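# Four arms sort sticker-marked items into matching bins

## Task

Put every item into the container whose color matches the color of the sticker on that item.

## Robot and tools

ROBOTS. There are four identical i2rt Big YAM arms: arm1, arm2, arm3 and arm4. Each has six revolute joints, a two-finger gripper and a wrist camera. Each foot (base_link) faces along its own +x axis. Calibrated foot poses in metres, with quaternions in wxyz order: arm1 (-0.644, +1.377, +0.914) q(+0.682, +0.007, +0.004, +0.731); arm2 (-0.655, -0.555, +0.928) q(+0.747, +0.002, +0.000, -0.665); arm3 (+0.651, -1.332, +0.868) q(+0.663, -0.004, -0.006, -0.748); arm4 (+0.648, +0.477, +0.879) q(+0.687, +0.001, +0.003, +0.727). A hand reaches roughly 1.0 m out from the joint1 axis. With joints 1 and 6 at zero and the hand level and pointing forward, the wrist camera rides on top of the hand and views the fingertips. Room cameras: cam_room_a1, cam_room_a2, cam_room_b1, cam_room_b2.

FRAME. All poses share one scene frame. Its origin is on the floor, +z is up, and lengths are in metres. The hand point lies between the finger pads, about 1 cm short of the tips. The fingers extend along the hand's +z axis and close along its y axis. The printed hand position can be somewhat wrong, more so at long reach.

JOINTS (absolute targets, radians; gripper in metres; the +/- value is the tolerance for done):
joint1_rad -2.879..2.879 (+/-0.045): spins the arm about its foot, positive counter-clockwise seen from above; 0 points along the foot's facing.
joint2_rad 0..3.141 (+/-0.14): shoulder; 0 has the upper arm pointing back, about level; increasing lifts it up and over to the front.
joint3_rad 0..3.019 (+/-0.09): elbow; 0 is fully folded, larger opens it.
joint4_rad -1.692..1.57 (+/-0.055): hand pitch, positive tips the fingers up.
joint5_rad -1.57..1.57 (+/-0.03): sideways hand swing, positive toward the arm's right.
joint6_rad -2.094..2.094 (+/-0.035): hand roll, positive clockwise viewed from behind the hand.
gripper_m 0..0.093 (+/-0.003): fingertip gap; each finger pad pushes up to roughly 50 to 64 N.

move. Arguments are arm1, arm2, arm3, arm4 (one object per arm, each optional) and cameras. An arm you omit receives nothing new but may still be driving toward its older targets. Inside an arm object:
- joints: a map of joint name to absolute target, in the units above.
- min_time_s: 0.1 to 8 s, the shortest duration for that arm's joint motions; only with joints.
- target: a list of seven numbers [x, y, z, qw, qx, qy, qz], an absolute hand pose in the scene frame (metres). The hand travels a straight line to it, starting from its current hand_target pose. When target is used, joints may carry only gripper_m.
- speed: top path speed, 0.002 to 0.5 m/s (default 0.25), rotation capped at twice that in rad/s; rejected without target.
Every motion in one call starts at the same moment; all hand paths finish together, paced by the slowest. A path lasts 0.5 to 10 s and a call at most 15 s. Each step clips the commanded pose to within 100 mm and 20 degrees of the measured one, then uses damped inverse kinematics, favouring position. Hands lag, wander, may overshoot speed near full stretch and often stop a centimetre or more away. Paths ignore obstacles and other arms. Joints move at different rates, so joint moves can swing wide. cameras: a list of names or ["all"]; [] for none. A call without any arm action returns full state and all images.

wait: seconds from 0 to 10, plus optional cameras; commands nothing new.
zoom_image: camera plus region [x0, y0, x1, y1] in pixels from the top-left, at most 504 by 504; works only on a camera among the newest images.
read_manual: returns licence text only.
finished_scene: scene = the current scene number; irreversible. Call only when every item sits in its matching container and will stay there. After ending the first scene, make no further call in that reply.

RESULTS. The move line lists each arm given motion as done or its worst status. "pictures" gives image order; images may trail the state slightly. Arms under "as last shown" were not commanded and repeat earlier values. Statuses: off_target (stopped short, may still push); time_out (joints keep nearby targets and keep pushing; on_its_own lists them, "held at" is a target, not a reading; resend the reported position to relax it); "joint command not followed" / "pose unreachable" (a self or inter-arm clearance check blocked it; affected joints read not_followed and may retry later). Joint velocities are in rad/s (gripper m/s), "within noise" meaning still. Joint torques are total drive output in N m, positive toward larger angles; numbers 3 and 4 wrap at +/-28. Gripper: holding a rigid part firmly reads up to 0.005 narrower (or up to 0.002 wider) than the part; closed on nothing reads 0.000 to 0.003. Full force begins about 0.005 below the touch reading. To release, command well above the reading. MOTOR HOT appears near 85 C; at 100 C an OVER-TEMPERATURE FAULT drops the arm for 30 to 60 s or more, and blocked keys read limit_stop_at_motor_heat (resend them).

AVOID. Knocking anything out of the work area or to the floor; dropping parts from height; releasing parts while moving; slamming into fixed or heavy objects. Never let arms press each other, including one gripper closing on another's fingers; the clearance check may react late and ignores fingers, housings and cameras. Don't push continuously against obstacles or stay stretched holding loads, as motors heat. A refused move or wait skips the rest of that reply's actions. Objects may get small random nudges, and the scene keeps running while you reason.

Each tool is called after "Call:" by a JSON object that holds its "api" and its "payload", one argument or row to a line.

## Session

Call:
{"api": "move", "payload": {
  "arm1": {"joints": {"joint1_rad": 1.87, "joint2_rad": 1.3, "joint3_rad": 1.7, "joint4_rad": -1.6, "joint5_rad": 0, "joint6_rad": 0}, "min_time_s": 2.5},
  "arm2": {"joints": {"joint1_rad": -1.69, "joint2_rad": 1.3, "joint3_rad": 1.7, "joint4_rad": -1.6, "joint5_rad": 0, "joint6_rad": 0}, "min_time_s": 2.5},
  "arm3": {"joints": {"joint1_rad": 1.63, "joint2_rad": 1.3, "joint3_rad": 1.7, "joint4_rad": -1.6, "joint5_rad": 0, "joint6_rad": 0}, "min_time_s": 2.5},
  "arm4": {"joints": {"joint1_rad": -1.63, "joint2_rad": 1.3, "joint3_rad": 1.7, "joint4_rad": -1.6, "joint5_rad": 0, "joint6_rad": 0}, "min_time_s": 2.5}
}}

Call:
{"api": "wait", "payload": {
  "seconds": 0.3,
  "cameras": ["all"]
}}

Scene clock: 3.10 s.
Joint torques (N m): arm1=[-2.37 -7.18 16.17 0.64 0.03 -0.04] | arm2=[1.26 -10.58 15.49 0.83 0.05 0.23] | arm3=[1.26 -10.87 13.16 1.02 0.02 -0.13] | arm4=[1.32 -10.17 11.93 0.39 -0.05 -0.11]
Motor temperatures (°C): arm1=[21 23 27 23 21 21 21] | arm2=[23 24 26 22 22 20 23] | arm3=[24 23 25 23 24 23 23] | arm4=[22 21 24 22 24 21 24]
Heat: arm1: hottest joint3_rad 27 °C; arm2: hottest joint3_rad 26 °C; arm3: hottest joint3_rad 25 °C; arm4: hottest joint3_rad 24 °C.
move: arm1 done; arm2 done; arm3 done; arm4 done
Joint velocities: within noise
arm1.joint_positions: joint1_rad=+1.873 joint2_rad=+1.302 joint3_rad=+1.639 joint4_rad=-1.590 joint5_rad=+0.000 joint6_rad=+0.009 gripper_m=+0.09398
arm1.joint_status: all done
arm1.hand: x=-1.0332 y=+1.2226 z=+1.3244 quat_wxyz=(+0.027, +0.970, +0.178, -0.163) (m; scene frame)
arm1.hand_target: x=-1.0361 y=+1.2227 z=+1.3510 quat_wxyz=(+0.031, +0.965, +0.180, -0.188) (m; scene frame)
arm1.hand_status: not commanded
arm2.joint_positions: joint1_rad=-1.697 joint2_rad=+1.291 joint3_rad=+1.641 joint4_rad=-1.586 joint5_rad=-0.001 joint6_rad=-0.015 gripper_m=+0.09397
arm2.joint_status: all done
arm2.hand: x=-1.0786 y=-0.5524 z=+1.3375 quat_wxyz=(+0.003, -0.986, -0.003, +0.166) (m; scene frame)
arm2.hand_target: x=-1.0836 y=-0.5552 z=+1.3585 quat_wxyz=(+0.002, -0.983, +0.001, +0.183) (m; scene frame)
arm2.hand_status: not commanded
arm3.joint_positions: joint1_rad=+1.629 joint2_rad=+1.301 joint3_rad=+1.647 joint4_rad=-1.611 joint5_rad=+0.001 joint6_rad=+0.008 gripper_m=+0.09398
arm3.joint_status: all done
arm3.hand: x=+1.0699 y=-1.3530 z=+1.2752 quat_wxyz=(-0.153, -0.034, -0.988, +0.011) (m; scene frame)
arm3.hand_target: x=+1.0773 y=-1.3524 z=+1.2997 quat_wxyz=(-0.185, -0.029, -0.982, +0.012) (m; scene frame)
arm3.hand_status: not commanded
arm4.joint_positions: joint1_rad=-1.637 joint2_rad=+1.294 joint3_rad=+1.649 joint4_rad=-1.592 joint5_rad=+0.003 joint6_rad=+0.015 gripper_m=+0.09396
arm4.joint_status: all done
arm4.hand: x=+1.0728 y=+0.4736 z=+1.2892 quat_wxyz=(-0.164, -0.012, -0.986, +0.003) (m; scene frame)
arm4.hand_target: x=+1.0776 y=+0.4771 z=+1.3083 quat_wxyz=(-0.182, -0.001, -0.983, +0.002) (m; scene frame)
arm4.hand_status: not commanded
pictures: none

Scene clock: 3.40 s.
Joint torques (N m): arm1=[-2.02 -7.12 16.08 0.58 0.02 -0.04] | arm2=[1.14 -10.4 15.51 0.84 0.05 0.22] | arm3=[1.26 -11.05 13.19 1.09 0.02 -0.13] | arm4=[1.14 -10.4 12.05 0.29 -0.02 -0.07]
Motor temperatures (°C): arm1=[21 23 27 23 21 21 21] | arm2=[23 24 26 22 22 20 23] | arm3=[24 23 25 23 24 23 23] | arm4=[22 21 24 22 24 21 24]
Heat: arm1: hottest joint3_rad 27 °C; arm2: hottest joint3_rad 26 °C; arm3: hottest joint3_rad 25 °C; arm4: hottest joint3_rad 24 °C.
Joint velocities: within noise
arm1.joint_positions: joint1_rad=+1.873 joint2_rad=+1.302 joint3_rad=+1.639 joint4_rad=-1.590 joint5_rad=+0.000 joint6_rad=+0.009 gripper_m=+0.09398
arm1.joint_status: all done
arm1.hand: x=-1.0332 y=+1.2226 z=+1.3244 quat_wxyz=(+0.027, +0.970, +0.179, -0.163) (m; scene frame)
arm1.hand_target: x=-1.0361 y=+1.2227 z=+1.3510 quat_wxyz=(+0.031, +0.965, +0.180, -0.188) (m; scene frame)
arm1.hand_status: not commanded
arm2.joint_positions: joint1_rad=-1.697 joint2_rad=+1.291 joint3_rad=+1.641 joint4_rad=-1.586 joint5_rad=-0.001 joint6_rad=-0.015 gripper_m=+0.09397
arm2.joint_status: all done
arm2.hand: x=-1.0786 y=-0.5524 z=+1.3375 quat_wxyz=(+0.003, -0.986, -0.003, +0.166) (m; scene frame)
arm2.hand_target: x=-1.0836 y=-0.5552 z=+1.3585 quat_wxyz=(+0.002, -0.983, +0.001, +0.183) (m; scene frame)
arm2.hand_status: not commanded
arm3.joint_positions: joint1_rad=+1.629 joint2_rad=+1.301 joint3_rad=+1.647 joint4_rad=-1.611 joint5_rad=+0.001 joint6_rad=+0.008 gripper_m=+0.09398
arm3.joint_status: all done
arm3.hand: x=+1.0699 y=-1.3530 z=+1.2752 quat_wxyz=(-0.153, -0.034, -0.988, +0.011) (m; scene frame)
arm3.hand_target: x=+1.0773 y=-1.3524 z=+1.2997 quat_wxyz=(-0.185, -0.029, -0.982, +0.012) (m; scene frame)
arm3.hand_status: not commanded
arm4.joint_positions: joint1_rad=-1.637 joint2_rad=+1.294 joint3_rad=+1.649 joint4_rad=-1.592 joint5_rad=+0.003 joint6_rad=+0.014 gripper_m=+0.09396
arm4.joint_status: all done
arm4.hand: x=+1.0728 y=+0.4736 z=+1.2892 quat_wxyz=(-0.164, -0.012, -0.986, +0.003) (m; scene frame)
arm4.hand_target: x=+1.0776 y=+0.4771 z=+1.3083 quat_wxyz=(-0.182, -0.001, -0.983, +0.002) (m; scene frame)
arm4.hand_status: not commanded
wait: 0.30 s; at rest by 0.27 s
pictures: arm1_cam_wrist, arm2_cam_wrist, arm3_cam_wrist, arm4_cam_wrist, cam_room_a1, cam_room_a2, cam_room_b1, cam_room_b2
Images, in order (width x height): arm1_cam_wrist 672x504, arm2_cam_wrist 672x504, arm3_cam_wrist 672x504, arm4_cam_wrist 672x504, cam_room_a1 672x504, cam_room_a2 672x504, cam_room_b1 672x504, cam_room_b2 672x504.

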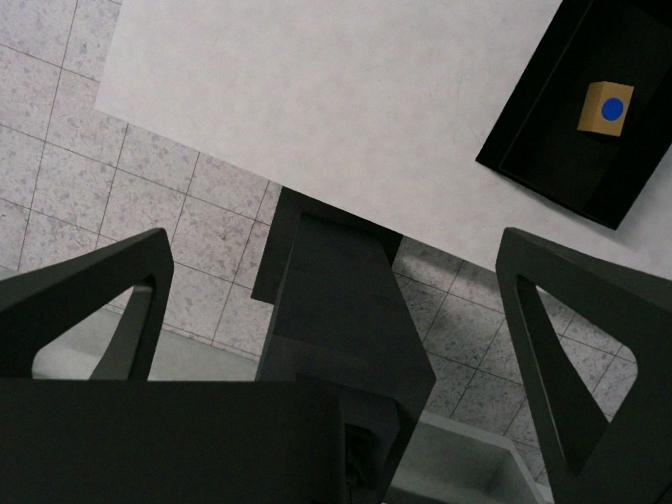

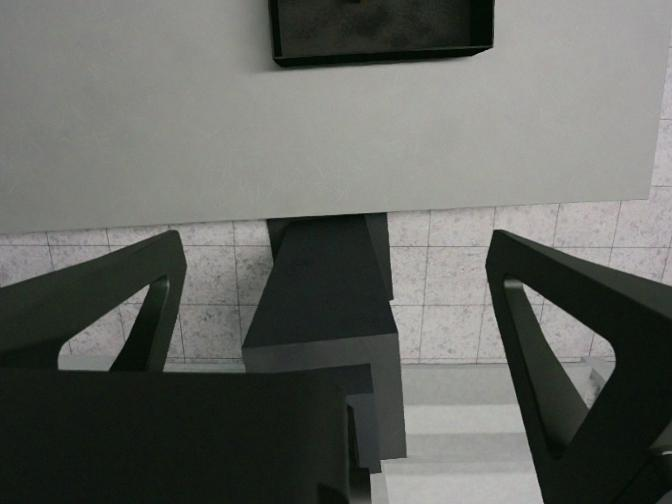

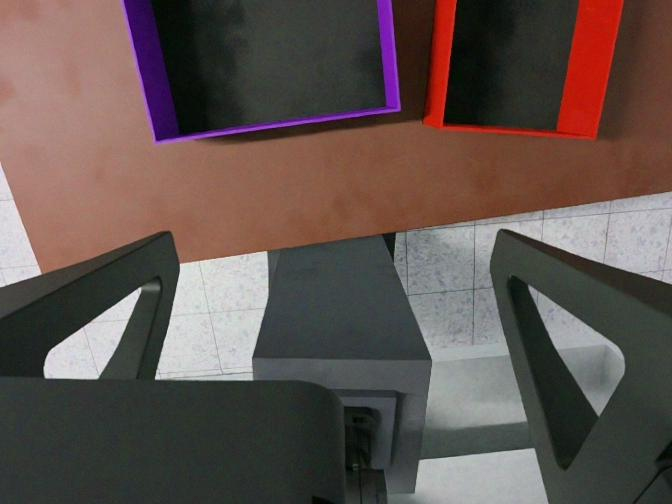

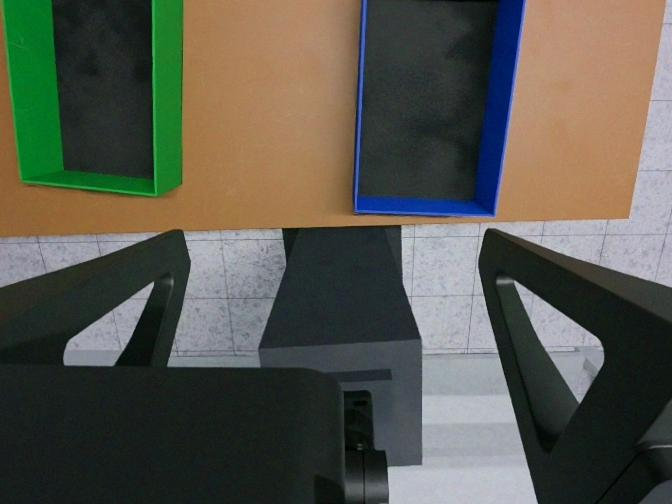

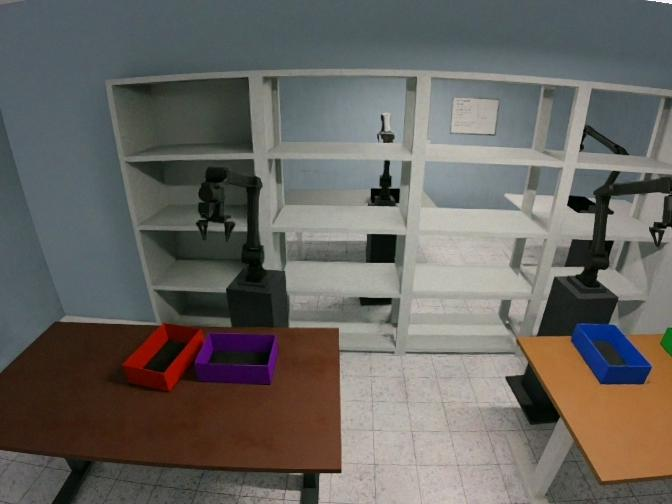

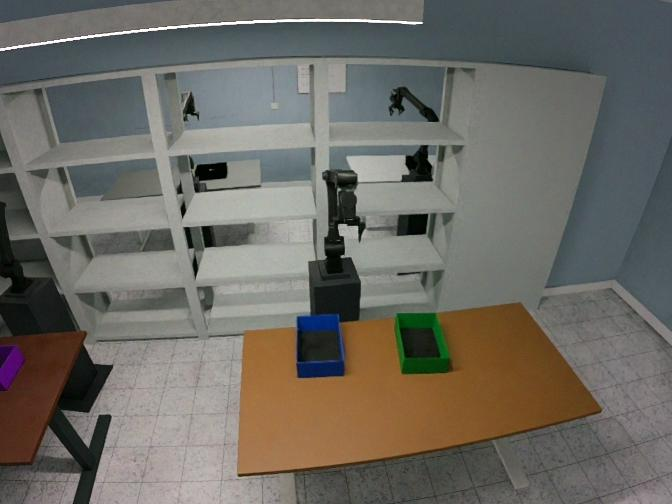

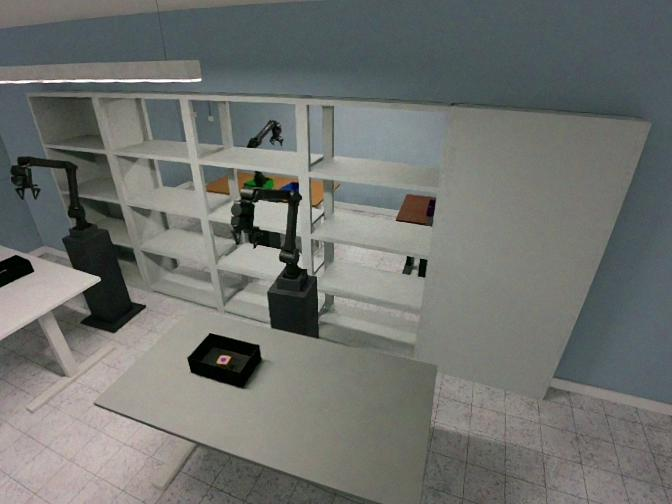

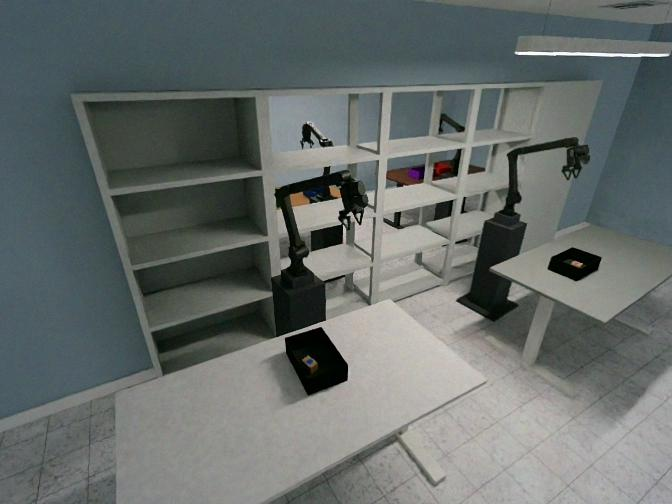

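Call:
{"api": "zoom_image", "payload": {
  "camera": "cam_room_b1",
  "region": [180, 325, 270, 392]
}}

Call:
{"api": "zoom_image", "payload": {
  "camera": "arm1_cam_wrist",
  "region": [540, 50, 672, 150]
}}

Call:
{"api": "zoom_image", "payload": {
  "camera": "arm2_cam_wrist",
  "region": [260, 0, 500, 80]
}}

Scaled by 5.600.

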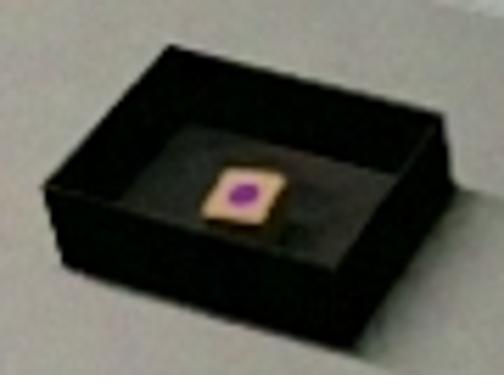

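Scaled by 3.818.

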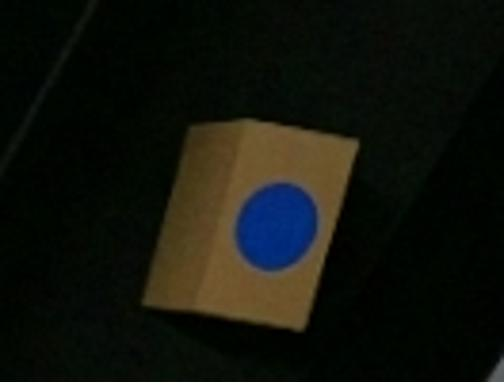

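Scaled by 2.100.

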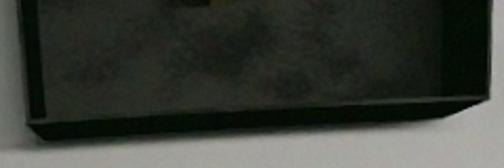

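Call:
{"api": "move", "payload": {
  "arm1": {"target": [-1.20, 1.583, 0.95, 0, 0.9969, 0.0785, 0], "speed": 0.35},
  "arm2": {"target": [-1.262, -0.524, 0.97, 0, 1, 0, 0], "speed": 0.35},
  "arm3": {"joints": {"joint1_rad": -2.098, "joint2_rad": 0.7, "joint3_rad": 1.3, "joint4_rad": -0.75}, "min_time_s": 4},
  "arm4": {"joints": {"joint1_rad": 0.9, "joint2_rad": 0.7, "joint3_rad": 1.3, "joint4_rad": -0.75}, "min_time_s": 4}
}}

Call:
{"api": "wait", "payload": {
  "seconds": 0.3,
  "cameras": ["arm1_cam_wrist", "arm2_cam_wrist", "arm3_cam_wrist", "arm4_cam_wrist"]
}}

Scene clock: 42.73 s.
Joint torques (N m): arm1=[-1.79 -17.32 13.85 0.5 -0.03 -0.08] | arm2=[0.09 -21.13 13.63 0.88 0.03 -0.08] | arm3=[0.56 -1.26 8.09 2.58 -0.01 -0.11] | arm4=[0.91 -1.44 8.27 2.18 0.02 -0.1]
Motor temperatures (°C): arm1=[21 24 32 23 21 21 21] | arm2=[23 24 33 22 22 20 23] | arm3=[24 24 28 23 24 23 23] | arm4=[22 22 33 22 24 21 24]
Heat: arm1: hottest joint3_rad 32 °C; arm2: hottest joint3_rad 33 °C; arm3: hottest joint3_rad 28 °C; arm4: hottest joint3_rad 33 °C.
move: arm1 off_target; arm2 off_target; arm3 done; arm4 done
Joint velocities: within noise
arm1.joint_positions: joint1_rad=+1.146 joint2_rad=+2.038 joint3_rad=+1.535 joint4_rad=-1.147 joint5_rad=+0.003 joint6_rad=-0.501 gripper_m=+0.09398
arm1.joint_status: not commanded
arm1.hand: x=-1.1758 y=+1.5764 z=+0.9298 quat_wxyz=(+0.013, +0.997, +0.072, +0.029) (m; scene frame)
arm1.hand_target: x=-1.1988 y=+1.5825 z=+0.9509 quat_wxyz=(+0.000, +0.997, +0.078, +0.000) (m; scene frame)
arm1.hand_status: off_target (0.032 m and 3.7 deg from the pose sent, 0.546 m and 22.4 deg at the start)
arm2.joint_positions: joint1_rad=-1.731 joint2_rad=+2.029 joint3_rad=+1.595 joint4_rad=-1.183 joint5_rad=-0.004 joint6_rad=-0.037 gripper_m=+0.09397
arm2.joint_status: not commanded
arm2.hand: x=-1.2399 y=-0.5305 z=+0.9585 quat_wxyz=(-0.001, -1.000, +0.003, -0.024) (m; scene frame)
arm2.hand_target: x=-1.2610 y=-0.5239 z=+0.9706 quat_wxyz=(+0.000, -1.000, +0.000, +0.000) (m; scene frame)
arm2.hand_status: off_target (0.026 m and 2.8 deg from the pose sent, 0.412 m and 19.1 deg at the start)
arm3.joint_positions: joint1_rad=-2.088 joint2_rad=+0.701 joint3_rad=+1.308 joint4_rad=-0.767 joint5_rad=+0.001 joint6_rad=+0.006 gripper_m=+0.09400
arm3.joint_status: all done
arm3.hand: x=+0.3814 y=-1.1235 z=+1.4692 quat_wxyz=(+0.197, -0.724, +0.245, +0.614) (m; scene frame)
arm3.hand_target: x=+0.3821 y=-1.1198 z=+1.4692 quat_wxyz=(+0.203, -0.720, +0.245, +0.616) (m; scene frame)
arm3.hand_status: not commanded
arm4.joint_positions: joint1_rad=+0.899 joint2_rad=+0.706 joint3_rad=+1.301 joint4_rad=-0.770 joint5_rad=+0.001 joint6_rad=+0.013 gripper_m=+0.09398
arm4.joint_status: all done
arm4.hand: x=+0.3749 y=+0.6752 z=+1.4785 quat_wxyz=(-0.189, +0.727, -0.239, -0.615) (m; scene frame)
arm4.hand_target: x=+0.3761 y=+0.6737 z=+1.4849 quat_wxyz=(-0.195, +0.721, -0.231, -0.623) (m; scene frame)
arm4.hand_status: not commanded
pictures: none

Scene clock: 43.03 s.
Joint torques (N m): arm1=[-1.2 -16.91 13.91 0.58 -0.04 -0.07] | arm2=[0.09 -21.13 13.64 0.88 0.03 -0.08] | arm3=[0.56 -1.38 8.03 2.58 -0.01 -0.11] | arm4=[0.67 -1.85 8.31 2.26 0.03 -0.09]
Motor temperatures (°C): arm1=[21 24 32 23 21 21 21] | arm2=[23 24 33 22 22 20 23] | arm3=[24 24 28 23 24 23 23] | arm4=[22 22 33 22 24 21 24]
Heat: arm1: hottest joint3_rad 32 °C; arm2: hottest joint3_rad 33 °C; arm3: hottest joint3_rad 28 °C; arm4: hottest joint3_rad 33 °C.
Joint velocities: within noise
arm1.joint_positions: joint1_rad=+1.146 joint2_rad=+2.038 joint3_rad=+1.535 joint4_rad=-1.147 joint5_rad=+0.003 joint6_rad=-0.501 gripper_m=+0.09398
arm1.joint_status: not commanded
arm1.hand: x=-1.1758 y=+1.5764 z=+0.9298 quat_wxyz=(+0.013, +0.997, +0.072, +0.029) (m; scene frame)
arm1.hand_target: x=-1.1988 y=+1.5825 z=+0.9509 quat_wxyz=(+0.000, +0.997, +0.078, +0.000) (m; scene frame)
arm1.hand_status: off_target (0.032 m and 3.7 deg from the pose sent, 0.546 m and 22.4 deg at the start)
arm2.joint_positions: joint1_rad=-1.731 joint2_rad=+2.029 joint3_rad=+1.595 joint4_rad=-1.183 joint5_rad=-0.004 joint6_rad=-0.037 gripper_m=+0.09397
arm2.joint_status: not commanded
arm2.hand: x=-1.2399 y=-0.5305 z=+0.9585 quat_wxyz=(-0.001, -1.000, +0.003, -0.024) (m; scene frame)
arm2.hand_target: x=-1.2610 y=-0.5239 z=+0.9706 quat_wxyz=(+0.000, -1.000, +0.000, +0.000) (m; scene frame)
arm2.hand_status: off_target (0.026 m and 2.8 deg from the pose sent, 0.412 m and 19.1 deg at the start)
arm3.joint_positions: joint1_rad=-2.088 joint2_rad=+0.701 joint3_rad=+1.308 joint4_rad=-0.767 joint5_rad=+0.001 joint6_rad=+0.006 gripper_m=+0.09400
arm3.joint_status: all done
arm3.hand: x=+0.3814 y=-1.1235 z=+1.4692 quat_wxyz=(+0.197, -0.724, +0.245, +0.614) (m; scene frame)
arm3.hand_target: x=+0.3821 y=-1.1198 z=+1.4692 quat_wxyz=(+0.203, -0.720, +0.245, +0.616) (m; scene frame)
arm3.hand_status: not commanded
arm4.joint_positions: joint1_rad=+0.899 joint2_rad=+0.706 joint3_rad=+1.301 joint4_rad=-0.770 joint5_rad=+0.001 joint6_rad=+0.013 gripper_m=+0.09398
arm4.joint_status: all done
arm4.hand: x=+0.3749 y=+0.6752 z=+1.4785 quat_wxyz=(-0.189, +0.727, -0.239, -0.615) (m; scene frame)
arm4.hand_target: x=+0.3761 y=+0.6737 z=+1.4849 quat_wxyz=(-0.195, +0.721, -0.231, -0.623) (m; scene frame)
arm4.hand_status: not commanded
wait: 0.30 s; at rest by 0.27 s
pictures: arm1_cam_wrist, arm2_cam_wrist, arm3_cam_wrist, arm4_cam_wrist
Images, in order (width x height): arm1_cam_wrist 672x504, arm2_cam_wrist 672x504, arm3_cam_wrist 672x504, arm4_cam_wrist 672x504.

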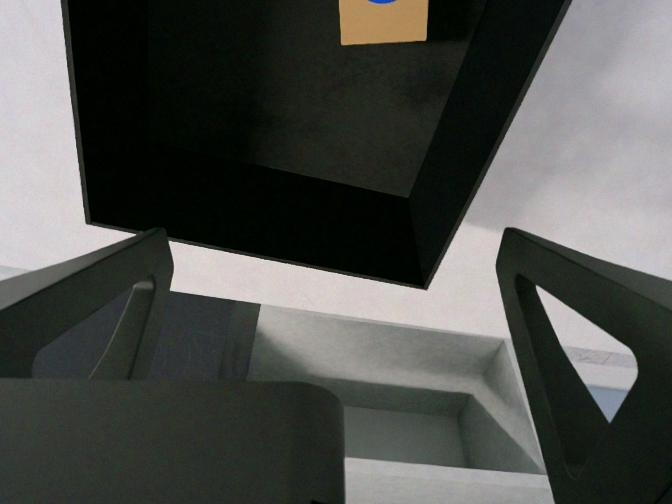

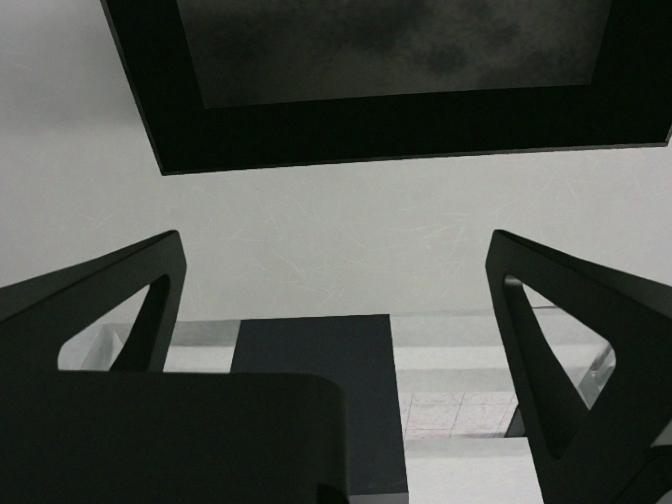

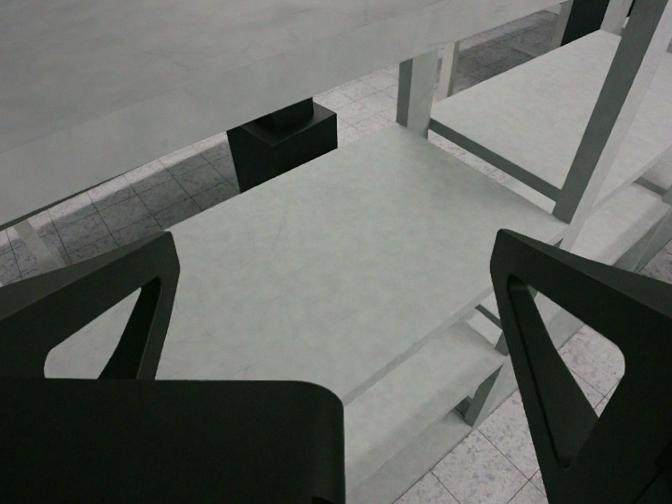

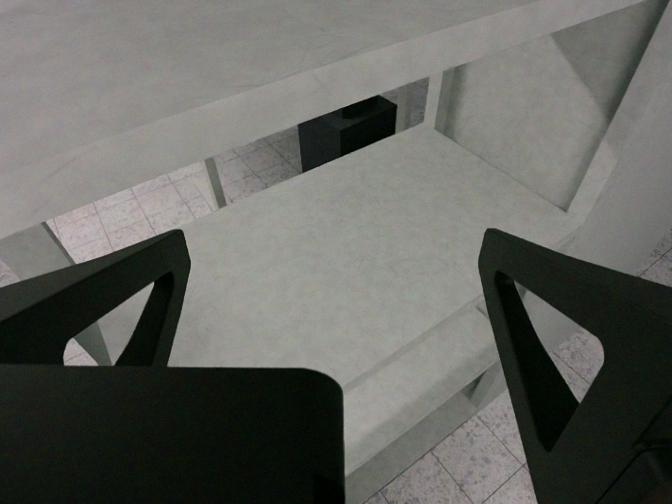

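Call:
{"api": "move", "payload": {
  "arm1": {"target": [-1.238, 1.598, 0.83, 0, 0.9945, 0.1045, 0], "speed": 0.2},
  "arm2": {"target": [-1.27, -0.527, 0.95, 0, -0.9914, 0, 0.1305], "speed": 0.2}
}}

Call:
{"api": "wait", "payload": {
  "seconds": 0.3,
  "cameras": ["arm1_cam_wrist", "arm2_cam_wrist"]
}}

Scene clock: 58.63 s.
Joint torques (N m): arm1=[-1.44 -19.19 12.48 0.79 0.03 -0.05] | arm2=[0.15 -22.42 8.51 1.89 -0.2 -0.03] | arm3=[0.5 -1.38 8.02 2.61 -0.02 -0.11] | arm4=[1.08 -1.61 8.24 2.13 0.04 -0.1]
Motor temperatures (°C): arm1=[21 24 35 23 21 21 21] | arm2=[23 25 35 22 22 20 23] | arm3=[24 24 29 23 24 23 23] | arm4=[22 22 32 22 24 21 24]
Heat: arm1: hottest joint3_rad 35 °C; arm2: hottest joint3_rad 35 °C; arm3: hottest joint3_rad 29 °C; arm4: hottest joint3_rad 32 °C.
move: arm1 off_target; arm2 done
Joint velocities: within noise
arm1.joint_positions: joint1_rad=+1.146 joint2_rad=+2.289 joint3_rad=+1.631 joint4_rad=-0.992 joint5_rad=+0.003 joint6_rad=-0.555 gripper_m=+0.09398
arm1.joint_status: not commanded
arm1.hand: x=-1.2118 y=+1.5894 z=+0.8138 quat_wxyz=(+0.014, +0.995, +0.099, +0.029) (m; scene frame)
arm1.hand_target: x=-1.2368 y=+1.5975 z=+0.8308 quat_wxyz=(+0.000, +0.995, +0.104, +0.000) (m; scene frame)
arm1.hand_status: off_target (0.032 m and 3.7 deg from the pose sent, 0.120 m and 5.2 deg at the start)
arm2.joint_positions: joint1_rad=-1.731 joint2_rad=+1.960 joint3_rad=+1.417 joint4_rad=-0.786 joint5_rad=-0.012 joint6_rad=-0.037 gripper_m=+0.09397
arm2.joint_status: not commanded
arm2.hand: x=-1.2693 y=-0.5306 z=+0.9441 quat_wxyz=(+0.000, -0.993, +0.002, +0.120) (m; scene frame)
arm2.hand_target: x=-1.2700 y=-0.5269 z=+0.9501 quat_wxyz=(+0.000, -0.991, +0.000, +0.130) (m; scene frame)
arm2.hand_status: done (0.007 m and 1.3 deg from the pose sent, 0.032 m and 17.8 deg at the start)
arm3, arm4: as last shown
pictures: none

Scene clock: 58.93 s.
Joint torques (N m): arm1=[-1.49 -19.55 12.53 0.83 -0.01 -0.06] | arm2=[0.21 -22.36 8.53 1.91 -0.21 -0.05] | arm3=[0.56 -1.2 8.06 2.58 -0.01 -0.11] | arm4=[1.03 -1.85 8.18 2.22 0.06 -0.07]
Motor temperatures (°C): arm1=[21 24 35 23 21 21 21] | arm2=[23 25 35 22 22 20 23] | arm3=[24 24 29 23 24 23 23] | arm4=[22 22 32 22 24 21 24]
Heat: arm1: hottest joint3_rad 35 °C; arm2: hottest joint3_rad 35 °C; arm3: hottest joint3_rad 29 °C; arm4: hottest joint3_rad 32 °C.
Joint velocities: within noise
arm1.joint_positions: joint1_rad=+1.146 joint2_rad=+2.289 joint3_rad=+1.631 joint4_rad=-0.992 joint5_rad=+0.003 joint6_rad=-0.555 gripper_m=+0.09398
arm1.joint_status: not commanded
arm1.hand: x=-1.2118 y=+1.5894 z=+0.8138 quat_wxyz=(+0.014, +0.995, +0.099, +0.029) (m; scene frame)
arm1.hand_target: x=-1.2368 y=+1.5975 z=+0.8308 quat_wxyz=(+0.000, +0.995, +0.105, +0.000) (m; scene frame)
arm1.hand_status: off_target (0.032 m and 3.7 deg from the pose sent, 0.120 m and 5.2 deg at the start)
arm2.joint_positions: joint1_rad=-1.731 joint2_rad=+1.960 joint3_rad=+1.417 joint4_rad=-0.786 joint5_rad=-0.012 joint6_rad=-0.037 gripper_m=+0.09397
arm2.joint_status: not commanded
arm2.hand: x=-1.2693 y=-0.5306 z=+0.9441 quat_wxyz=(+0.000, -0.993, +0.002, +0.120) (m; scene frame)
arm2.hand_target: x=-1.2700 y=-0.5269 z=+0.9501 quat_wxyz=(+0.000, -0.991, +0.000, +0.130) (m; scene frame)
arm2.hand_status: done (0.007 m and 1.3 deg from the pose sent, 0.032 m and 17.8 deg at the start)
arm3.joint_positions: joint1_rad=-2.088 joint2_rad=+0.701 joint3_rad=+1.308 joint4_rad=-0.767 joint5_rad=+0.001 joint6_rad=+0.006 gripper_m=+0.09400
arm3.joint_status: not commanded
arm3.hand: x=+0.3814 y=-1.1235 z=+1.4692 quat_wxyz=(+0.197, -0.724, +0.245, +0.614) (m; scene frame)
arm3.hand_target: x=+0.3821 y=-1.1198 z=+1.4692 quat_wxyz=(+0.203, -0.720, +0.245, +0.616) (m; scene frame)
arm3.hand_status: not commanded
arm4.joint_positions: joint1_rad=+0.899 joint2_rad=+0.706 joint3_rad=+1.301 joint4_rad=-0.770 joint5_rad=+0.001 joint6_rad=+0.013 gripper_m=+0.09398
arm4.joint_status: not commanded
arm4.hand: x=+0.3749 y=+0.6752 z=+1.4785 quat_wxyz=(-0.189, +0.727, -0.239, -0.615) (m; scene frame)
arm4.hand_target: x=+0.3761 y=+0.6737 z=+1.4849 quat_wxyz=(-0.195, +0.721, -0.231, -0.623) (m; scene frame)
arm4.hand_status: not commanded
wait: 0.30 s; at rest by 0.27 s
pictures: arm1_cam_wrist, arm2_cam_wrist
Images, in order (width x height): arm1_cam_wrist 672x504, arm2_cam_wrist 672x504.

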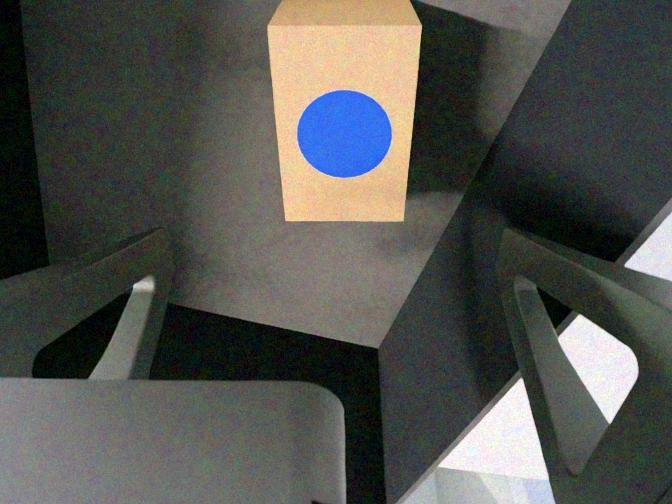

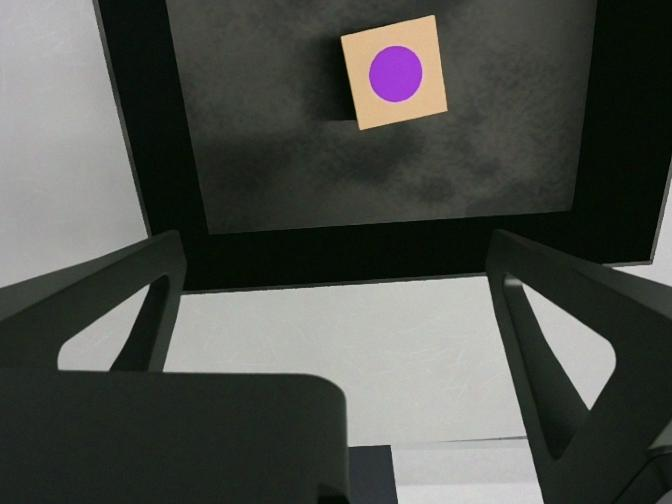

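Call:
{"api": "move", "payload": {
  "arm1": {"target": [-1.257, 1.601, 0.80, 0, 0.9945, 0.1045, 0], "speed": 0.15, "joints": {"gripper_m": 0.065}},
  "arm2": {"target": [-1.328, -0.492, 0.835, 0, 0.9925, 0.1219, 0], "speed": 0.25}
}}

Call:
{"api": "wait", "payload": {
  "seconds": 0.3,
  "cameras": ["arm1_cam_wrist", "arm2_cam_wrist"]
}}

Scene clock: 81.90 s.
Joint torques (N m): arm1=[-0.62 -18.55 12.82 0.64 -0.02 -0.03] | arm2=[0.21 -23.36 13.18 0.09 0.09 -0.07] | arm3=[0.56 -1.26 8.02 2.58 -0.01 -0.11] | arm4=[0.91 -1.79 8.27 2.24 0.02 -0.1]
Motor temperatures (°C): arm1=[21 27 36 23 21 21 21] | arm2=[23 25 32 22 22 20 23] | arm3=[24 23 29 23 24 23 23] | arm4=[22 22 31 22 24 21 24]
Heat: arm1: hottest joint3_rad 36 °C; arm2: hottest joint3_rad 32 °C; arm3: hottest joint3_rad 29 °C; arm4: hottest joint3_rad 31 °C.
move: arm1 off_target; arm2 off_target
Joint velocities: within noise
arm1.joint_positions: joint1_rad=+1.146 joint2_rad=+2.363 joint3_rad=+1.710 joint4_rad=-0.984 joint5_rad=+0.003 joint6_rad=-0.555 gripper_m=+0.06506
arm1.joint_status: all done
arm1.hand: x=-1.2321 y=+1.5969 z=+0.7923 quat_wxyz=(+0.011, +0.995, +0.099, +0.023) (m; scene frame)
arm1.hand_target: x=-1.2560 y=+1.6005 z=+0.8008 quat_wxyz=(+0.000, +0.995, +0.105, +0.000) (m; scene frame)
arm1.hand_status: off_target (0.026 m and 3.0 deg from the pose sent, 0.049 m and 3.7 deg at the start)
arm2.joint_positions: joint1_rad=-1.775 joint2_rad=+2.353 joint3_rad=+1.813 joint4_rad=-1.041 joint5_rad=-0.007 joint6_rad=-0.322 gripper_m=+0.09397
arm2.joint_status: not commanded
arm2.hand: x=-1.3144 y=-0.4978 z=+0.8338 quat_wxyz=(-0.003, -0.993, -0.117, -0.005) (m; scene frame)
arm2.hand_target: x=-1.3273 y=-0.4921 z=+0.8351 quat_wxyz=(+0.000, -0.993, -0.122, +0.001) (m; scene frame)
arm2.hand_status: off_target (0.015 m and 0.9 deg from the pose sent, 0.130 m and 19.8 deg at the start)
arm3, arm4: as last shown
pictures: none

Scene clock: 82.20 s.
Joint torques (N m): arm1=[-1.14 -19.72 12.77 0.62 -0.04 0.01] | arm2=[0.26 -23.36 13.16 0.05 0.1 -0.09] | arm3=[0.62 -1.26 8.01 2.55 -0.01 -0.11] | arm4=[0.85 -1.9 8.29 2.18 0.06 -0.1]
Motor temperatures (°C): arm1=[21 27 36 23 21 21 21] | arm2=[23 25 32 22 22 20 23] | arm3=[24 23 29 23 24 23 23] | arm4=[22 22 31 22 24 21 24]
Heat: arm1: hottest joint3_rad 36 °C; arm2: hottest joint3_rad 32 °C; arm3: hottest joint3_rad 29 °C; arm4: hottest joint3_rad 31 °C.
Joint velocities: within noise
arm1.joint_positions: joint1_rad=+1.146 joint2_rad=+2.363 joint3_rad=+1.710 joint4_rad=-0.984 joint5_rad=+0.003 joint6_rad=-0.555 gripper_m=+0.06506
arm1.joint_status: all done
arm1.hand: x=-1.2321 y=+1.5969 z=+0.7923 quat_wxyz=(+0.011, +0.995, +0.099, +0.023) (m; scene frame)
arm1.hand_target: x=-1.2560 y=+1.6005 z=+0.8008 quat_wxyz=(+0.000, +0.995, +0.105, +0.000) (m; scene frame)
arm1.hand_status: off_target (0.026 m and 3.0 deg from the pose sent, 0.049 m and 3.7 deg at the start)
arm2.joint_positions: joint1_rad=-1.775 joint2_rad=+2.353 joint3_rad=+1.813 joint4_rad=-1.041 joint5_rad=-0.007 joint6_rad=-0.323 gripper_m=+0.09397
arm2.joint_status: not commanded
arm2.hand: x=-1.3144 y=-0.4978 z=+0.8338 quat_wxyz=(-0.003, -0.993, -0.117, -0.005) (m; scene frame)
arm2.hand_target: x=-1.3273 y=-0.4921 z=+0.8351 quat_wxyz=(+0.000, -0.993, -0.122, +0.001) (m; scene frame)
arm2.hand_status: off_target (0.015 m and 0.9 deg from the pose sent, 0.130 m and 19.8 deg at the start)
arm3.joint_positions: joint1_rad=-2.088 joint2_rad=+0.701 joint3_rad=+1.308 joint4_rad=-0.767 joint5_rad=+0.001 joint6_rad=+0.006 gripper_m=+0.09400
arm3.joint_status: not commanded
arm3.hand: x=+0.3814 y=-1.1235 z=+1.4692 quat_wxyz=(+0.197, -0.724, +0.245, +0.614) (m; scene frame)
arm3.hand_target: x=+0.3821 y=-1.1198 z=+1.4692 quat_wxyz=(+0.203, -0.720, +0.245, +0.616) (m; scene frame)
arm3.hand_status: not commanded
arm4.joint_positions: joint1_rad=+0.899 joint2_rad=+0.706 joint3_rad=+1.301 joint4_rad=-0.770 joint5_rad=+0.001 joint6_rad=+0.013 gripper_m=+0.09398
arm4.joint_status: not commanded
arm4.hand: x=+0.3749 y=+0.6752 z=+1.4785 quat_wxyz=(-0.189, +0.727, -0.239, -0.615) (m; scene frame)
arm4.hand_target: x=+0.3761 y=+0.6737 z=+1.4849 quat_wxyz=(-0.195, +0.721, -0.231, -0.623) (m; scene frame)
arm4.hand_status: not commanded
wait: 0.30 s; at rest by 0.27 s
pictures: arm1_cam_wrist, arm2_cam_wrist
Images, in order (width x height): arm1_cam_wrist 672x504, arm2_cam_wrist 672x504.

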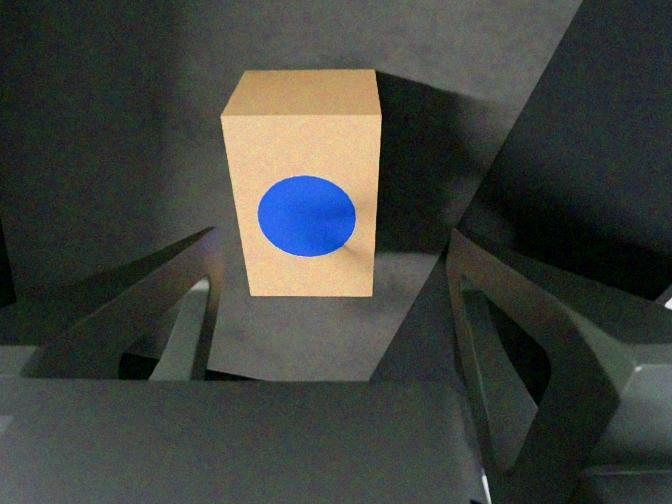

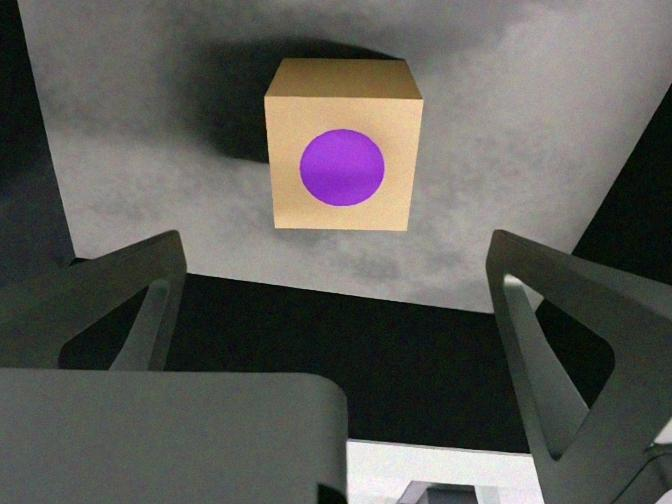

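Call:
{"api": "move", "payload": {
  "arm1": {"target": [-1.242, 1.590, 0.775, 0, 0.9945, 0.1045, 0], "speed": 0.1},
  "arm2": {"target": [-1.327, -0.489, 0.772, 0, 0.9925, 0.1219, 0], "speed": 0.15}
}}

Call:
{"api": "wait", "payload": {
  "seconds": 0.3,
  "cameras": ["arm1_cam_wrist", "arm2_cam_wrist"]
}}

Scene clock: 93.63 s.
Joint torques (N m): arm1=[-0.79 -18.49 8.25 0.99 -0.02 0.09] | arm2=[-0.03 -24 12.23 1.13 0.11 -0.09] | arm3=[0.5 -1.49 8.06 2.61 -0.02 -0.11] | arm4=[1.38 -1.49 8.34 2.19 0.02 -0.06]
Motor temperatures (°C): arm1=[21 27 36 23 21 21 21] | arm2=[23 26 34 22 22 20 23] | arm3=[24 23 29 23 24 23 23] | arm4=[22 22 31 22 24 21 24]
Heat: arm1: hottest joint3_rad 36 °C; arm2: hottest joint3_rad 34 °C; arm3: hottest joint3_rad 29 °C; arm4: hottest joint3_rad 31 °C.
move: arm1 off_target; arm2 off_target
Joint velocities: within noise
arm1.joint_positions: joint1_rad=+1.151 joint2_rad=+2.365 joint3_rad=+1.685 joint4_rad=-0.907 joint5_rad=+0.003 joint6_rad=-0.555 gripper_m=+0.06506
arm1.joint_status: not commanded
arm1.hand: x=-1.2397 y=+1.5961 z=+0.7835 quat_wxyz=(+0.000, +0.995, +0.102, +0.000) (m; scene frame)
arm1.hand_target: x=-1.2418 y=+1.5900 z=+0.7751 quat_wxyz=(+0.000, +0.995, +0.104, +0.000) (m; scene frame)
arm1.hand_status: off_target (0.011 m and 0.3 deg from the pose sent, 0.021 m and 3.0 deg at the start)
arm2.joint_positions: joint1_rad=-1.776 joint2_rad=+2.454 joint3_rad=+1.816 joint4_rad=-0.973 joint5_rad=-0.006 joint6_rad=-0.327 gripper_m=+0.09397
arm2.joint_status: not commanded
arm2.hand: x=-1.3069 y=-0.4974 z=+0.7704 quat_wxyz=(-0.006, -0.993, -0.119, -0.020) (m; scene frame)
arm2.hand_target: x=-1.3260 y=-0.4889 z=+0.7727 quat_wxyz=(+0.000, -0.993, -0.122, +0.000) (m; scene frame)
arm2.hand_status: off_target (0.022 m and 2.4 deg from the pose sent, 0.064 m and 0.9 deg at the start)
arm3, arm4: as last shown
pictures: none

Scene clock: 93.93 s.
Joint torques (N m): arm1=[-0.21 -18.55 8.13 0.88 -0.01 0.07] | arm2=[-0.03 -23.94 12.22 1.13 0.11 -0.08] | arm3=[0.67 -1.44 8.03 2.59 -0.01 -0.11] | arm4=[0.85 -1.38 8.28 2.22 0.02 -0.09]
Motor temperatures (°C): arm1=[21 27 36 23 21 21 21] | arm2=[23 26 34 22 22 20 23] | arm3=[24 23 29 23 24 23 23] | arm4=[22 22 31 22 24 21 24]
Heat: arm1: hottest joint3_rad 36 °C; arm2: hottest joint3_rad 34 °C; arm3: hottest joint3_rad 29 °C; arm4: hottest joint3_rad 31 °C.
Joint velocities: within noise
arm1.joint_positions: joint1_rad=+1.151 joint2_rad=+2.365 joint3_rad=+1.685 joint4_rad=-0.907 joint5_rad=+0.003 joint6_rad=-0.555 gripper_m=+0.06506
arm1.joint_status: not commanded
arm1.hand: x=-1.2397 y=+1.5961 z=+0.7835 quat_wxyz=(+0.000, +0.995, +0.102, +0.000) (m; scene frame)
arm1.hand_target: x=-1.2418 y=+1.5900 z=+0.7751 quat_wxyz=(+0.000, +0.995, +0.104, +0.000) (m; scene frame)
arm1.hand_status: off_target (0.011 m and 0.3 deg from the pose sent, 0.021 m and 3.0 deg at the start)
arm2.joint_positions: joint1_rad=-1.776 joint2_rad=+2.454 joint3_rad=+1.816 joint4_rad=-0.973 joint5_rad=-0.006 joint6_rad=-0.327 gripper_m=+0.09397
arm2.joint_status: not commanded
arm2.hand: x=-1.3069 y=-0.4974 z=+0.7704 quat_wxyz=(-0.006, -0.993, -0.119, -0.020) (m; scene frame)
arm2.hand_target: x=-1.3260 y=-0.4889 z=+0.7727 quat_wxyz=(+0.000, -0.993, -0.122, +0.000) (m; scene frame)
arm2.hand_status: off_target (0.022 m and 2.4 deg from the pose sent, 0.064 m and 0.9 deg at the start)
arm3.joint_positions: joint1_rad=-2.088 joint2_rad=+0.701 joint3_rad=+1.308 joint4_rad=-0.767 joint5_rad=+0.001 joint6_rad=+0.006 gripper_m=+0.09400
arm3.joint_status: not commanded
arm3.hand: x=+0.3814 y=-1.1235 z=+1.4692 quat_wxyz=(+0.197, -0.724, +0.245, +0.614) (m; scene frame)
arm3.hand_target: x=+0.3821 y=-1.1198 z=+1.4692 quat_wxyz=(+0.203, -0.720, +0.245, +0.616) (m; scene frame)
arm3.hand_status: not commanded
arm4.joint_positions: joint1_rad=+0.899 joint2_rad=+0.706 joint3_rad=+1.301 joint4_rad=-0.770 joint5_rad=+0.001 joint6_rad=+0.013 gripper_m=+0.09398
arm4.joint_status: not commanded
arm4.hand: x=+0.3749 y=+0.6752 z=+1.4785 quat_wxyz=(-0.189, +0.727, -0.239, -0.615) (m; scene frame)
arm4.hand_target: x=+0.3761 y=+0.6737 z=+1.4849 quat_wxyz=(-0.195, +0.721, -0.231, -0.623) (m; scene frame)
arm4.hand_status: not commanded
wait: 0.30 s; at rest by 0.27 s
pictures: arm1_cam_wrist, arm2_cam_wrist
Images, in order (width x height): arm1_cam_wrist 672x504, arm2_cam_wrist 672x504.

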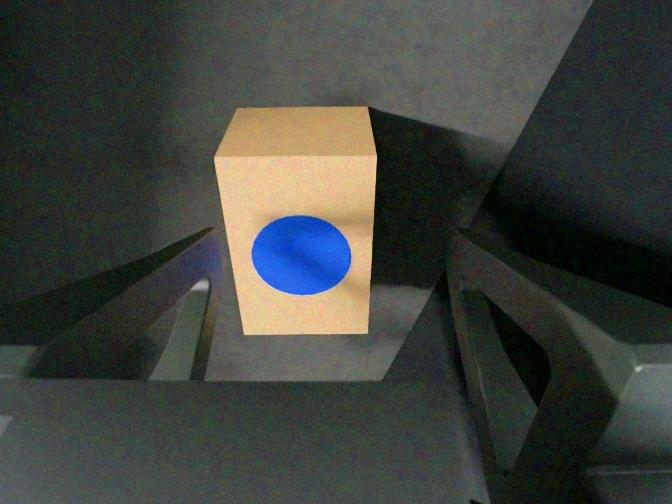

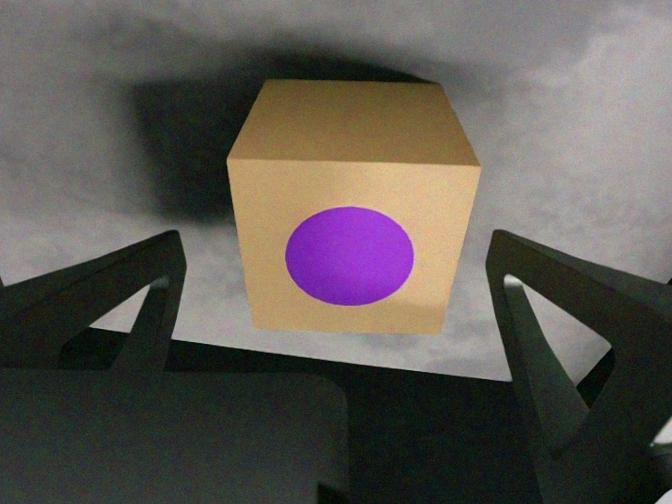

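Call:
{"api": "move", "payload": {
  "arm1": {"joints": {"joint1_rad": 1.19}},
  "arm2": {"target": [-1.320, -0.490, 0.75, 0, 0.9925, 0.1219, 0], "speed": 0.1}
}}

Call:
{"api": "move", "payload": {
  "arm2": {"joints": {"gripper_m": 0.04}}
}}

Call:
{"api": "wait", "payload": {
  "seconds": 0.2,
  "cameras": ["arm1_cam_wrist", "arm2_cam_wrist"]
}}

Scene clock: 104.43 s.
Joint torques (N m): arm1=[-1.73 -18.37 8.31 0.85 -0.05 0.08] | arm2=[0.09 -22.42 10.14 1.24 0.08 -0.08] | arm3=[0.38 -1.26 8.06 2.62 -0.03 -0.11] | arm4=[1.32 -1.61 8.35 2.17 -0.01 -0.11]
Motor temperatures (°C): arm1=[21 27 34 23 21 21 21] | arm2=[23 27 33 22 22 20 23] | arm3=[24 23 29 23 24 23 23] | arm4=[22 22 31 22 24 21 24]
Heat: arm1: hottest joint3_rad 34 °C; arm2: hottest joint3_rad 33 °C; arm3: hottest joint3_rad 29 °C; arm4: hottest joint3_rad 31 °C.
move: arm1 done; arm2 off_target
Joint velocities: within noise
arm1.joint_positions: joint1_rad=+1.190 joint2_rad=+2.365 joint3_rad=+1.685 joint4_rad=-0.907 joint5_rad=+0.003 joint6_rad=-0.555 gripper_m=+0.06506
arm1.joint_status: all done
arm1.hand: x=-1.2477 y=+1.5730 z=+0.7835 quat_wxyz=(+0.000, +0.993, +0.121, +0.000) (m; scene frame)
arm1.hand_target: x=-1.2476 y=+1.5728 z=+0.7752 quat_wxyz=(+0.000, +0.993, +0.119, +0.000) (m; scene frame)
arm1.hand_status: not commanded
arm2.joint_positions: joint1_rad=-1.776 joint2_rad=+2.456 joint3_rad=+1.816 joint4_rad=-0.926 joint5_rad=-0.006 joint6_rad=-0.327 gripper_m=+0.09397
arm2.joint_status: not commanded
arm2.hand: x=-1.3177 y=-0.4965 z=+0.7684 quat_wxyz=(-0.001, -0.993, -0.119, +0.002) (m; scene frame)
arm2.hand_target: x=-1.3192 y=-0.4901 z=+0.7504 quat_wxyz=(+0.000, -0.993, -0.122, +0.000) (m; scene frame)
arm2.hand_status: off_target (0.020 m and 0.4 deg from the pose sent, 0.025 m and 2.4 deg at the start)
arm3, arm4: as last shown
pictures: none

Scene clock: 105.03 s.
Joint torques (N m): arm1=[-1.14 -17.85 8.39 1.06 -0.05 0.11] | arm2=[0.09 -22.36 10.15 1.21 0.07 -0.07] | arm3=[0.56 -1.26 8.05 2.61 -0.01 -0.11] | arm4=[0.91 -1.14 8.29 2.15 0.02 -0.11]
Motor temperatures (°C): arm1=[21 27 34 23 21 21 21] | arm2=[23 27 32 22 22 20 23] | arm3=[24 23 29 23 24 23 23] | arm4=[22 22 31 22 24 21 24]
Heat: arm1: hottest joint3_rad 34 °C; arm2: hottest joint3_rad 32 °C; arm3: hottest joint3_rad 29 °C; arm4: hottest joint3_rad 31 °C.
move: arm2 off_target
Joint velocities: within noise
arm1, arm3, arm4: as last shown
arm2.joint_positions: joint1_rad=-1.776 joint2_rad=+2.456 joint3_rad=+1.816 joint4_rad=-0.925 joint5_rad=-0.006 joint6_rad=-0.327 gripper_m=+0.05323
arm2.joint_status: gripper_m off_target (ended at +0.05324, target +0.04000)
arm2.hand: x=-1.3178 y=-0.4964 z=+0.7684 quat_wxyz=(-0.001, -0.993, -0.119, +0.002) (m; scene frame)
arm2.hand_target: x=-1.3191 y=-0.4901 z=+0.7504 quat_wxyz=(+0.000, -0.993, -0.122, +0.000) (m; scene frame)
arm2.hand_status: not commanded
pictures: none

Scene clock: 105.23 s.
Joint torques (N m): arm1=[-1.73 -18.61 8.39 0.99 -0.03 0.08] | arm2=[-0.03 -22.36 10.17 1.22 0.07 -0.07] | arm3=[0.44 -1.26 8.05 2.61 -0.02 -0.11] | arm4=[1.08 -1.44 8.27 2.21 0.03 -0.08]
Motor temperatures (°C): arm1=[21 27 34 23 21 21 21] | arm2=[23 27 32 22 22 20 23] | arm3=[24 23 29 23 24 23 23] | arm4=[22 22 31 22 24 21 24]
Heat: arm1: hottest joint3_rad 34 °C; arm2: hottest joint3_rad 32 °C; arm3: hottest joint3_rad 29 °C; arm4: hottest joint3_rad 31 °C.
Joint velocities: within noise
arm1.joint_positions: joint1_rad=+1.190 joint2_rad=+2.365 joint3_rad=+1.685 joint4_rad=-0.907 joint5_rad=+0.003 joint6_rad=-0.555 gripper_m=+0.06506
arm1.joint_status: not commanded
arm1.hand: x=-1.2477 y=+1.5730 z=+0.7835 quat_wxyz=(+0.000, +0.993, +0.121, +0.000) (m; scene frame)
arm1.hand_target: x=-1.2476 y=+1.5728 z=+0.7752 quat_wxyz=(+0.000, +0.993, +0.119, +0.000) (m; scene frame)
arm1.hand_status: not commanded
arm2.joint_positions: joint1_rad=-1.776 joint2_rad=+2.456 joint3_rad=+1.816 joint4_rad=-0.925 joint5_rad=-0.006 joint6_rad=-0.327 gripper_m=+0.05323
arm2.joint_status: gripper_m off_target (ended at +0.05324, target +0.04000)
arm2.hand: x=-1.3178 y=-0.4964 z=+0.7684 quat_wxyz=(-0.001, -0.993, -0.119, +0.002) (m; scene frame)
arm2.hand_target: x=-1.3191 y=-0.4901 z=+0.7504 quat_wxyz=(+0.000, -0.993, -0.122, +0.000) (m; scene frame)
arm2.hand_status: not commanded
arm3.joint_positions: joint1_rad=-2.088 joint2_rad=+0.701 joint3_rad=+1.308 joint4_rad=-0.767 joint5_rad=+0.001 joint6_rad=+0.006 gripper_m=+0.09400
arm3.joint_status: not commanded
arm3.hand: x=+0.3814 y=-1.1235 z=+1.4692 quat_wxyz=(+0.197, -0.724, +0.245, +0.614) (m; scene frame)
arm3.hand_target: x=+0.3821 y=-1.1198 z=+1.4692 quat_wxyz=(+0.203, -0.720, +0.245, +0.616) (m; scene frame)
arm3.hand_status: not commanded
arm4.joint_positions: joint1_rad=+0.899 joint2_rad=+0.706 joint3_rad=+1.301 joint4_rad=-0.770 joint5_rad=+0.001 joint6_rad=+0.013 gripper_m=+0.09398
arm4.joint_status: not commanded
arm4.hand: x=+0.3749 y=+0.6752 z=+1.4785 quat_wxyz=(-0.189, +0.727, -0.239, -0.615) (m; scene frame)
arm4.hand_target: x=+0.3761 y=+0.6737 z=+1.4849 quat_wxyz=(-0.195, +0.721, -0.231, -0.623) (m; scene frame)
arm4.hand_status: not commanded
wait: 0.20 s; no rest
pictures: arm1_cam_wrist, arm2_cam_wrist
Images, in order (width x height): arm1_cam_wrist 672x504, arm2_cam_wrist 672x504.

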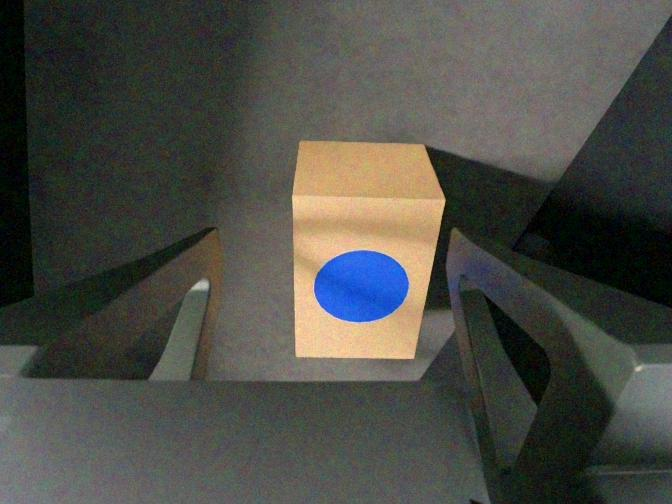

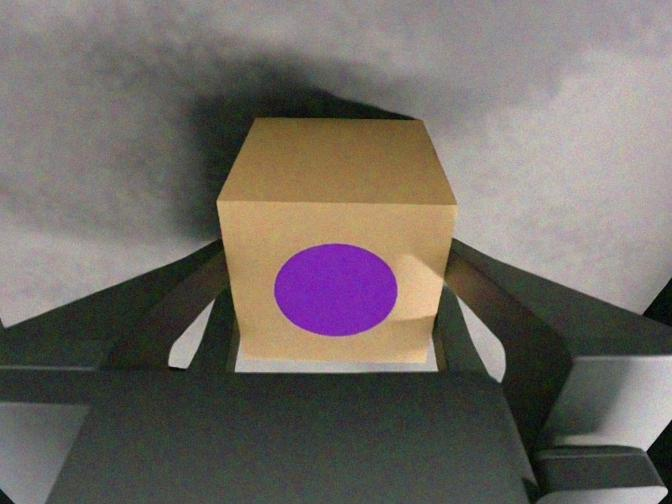

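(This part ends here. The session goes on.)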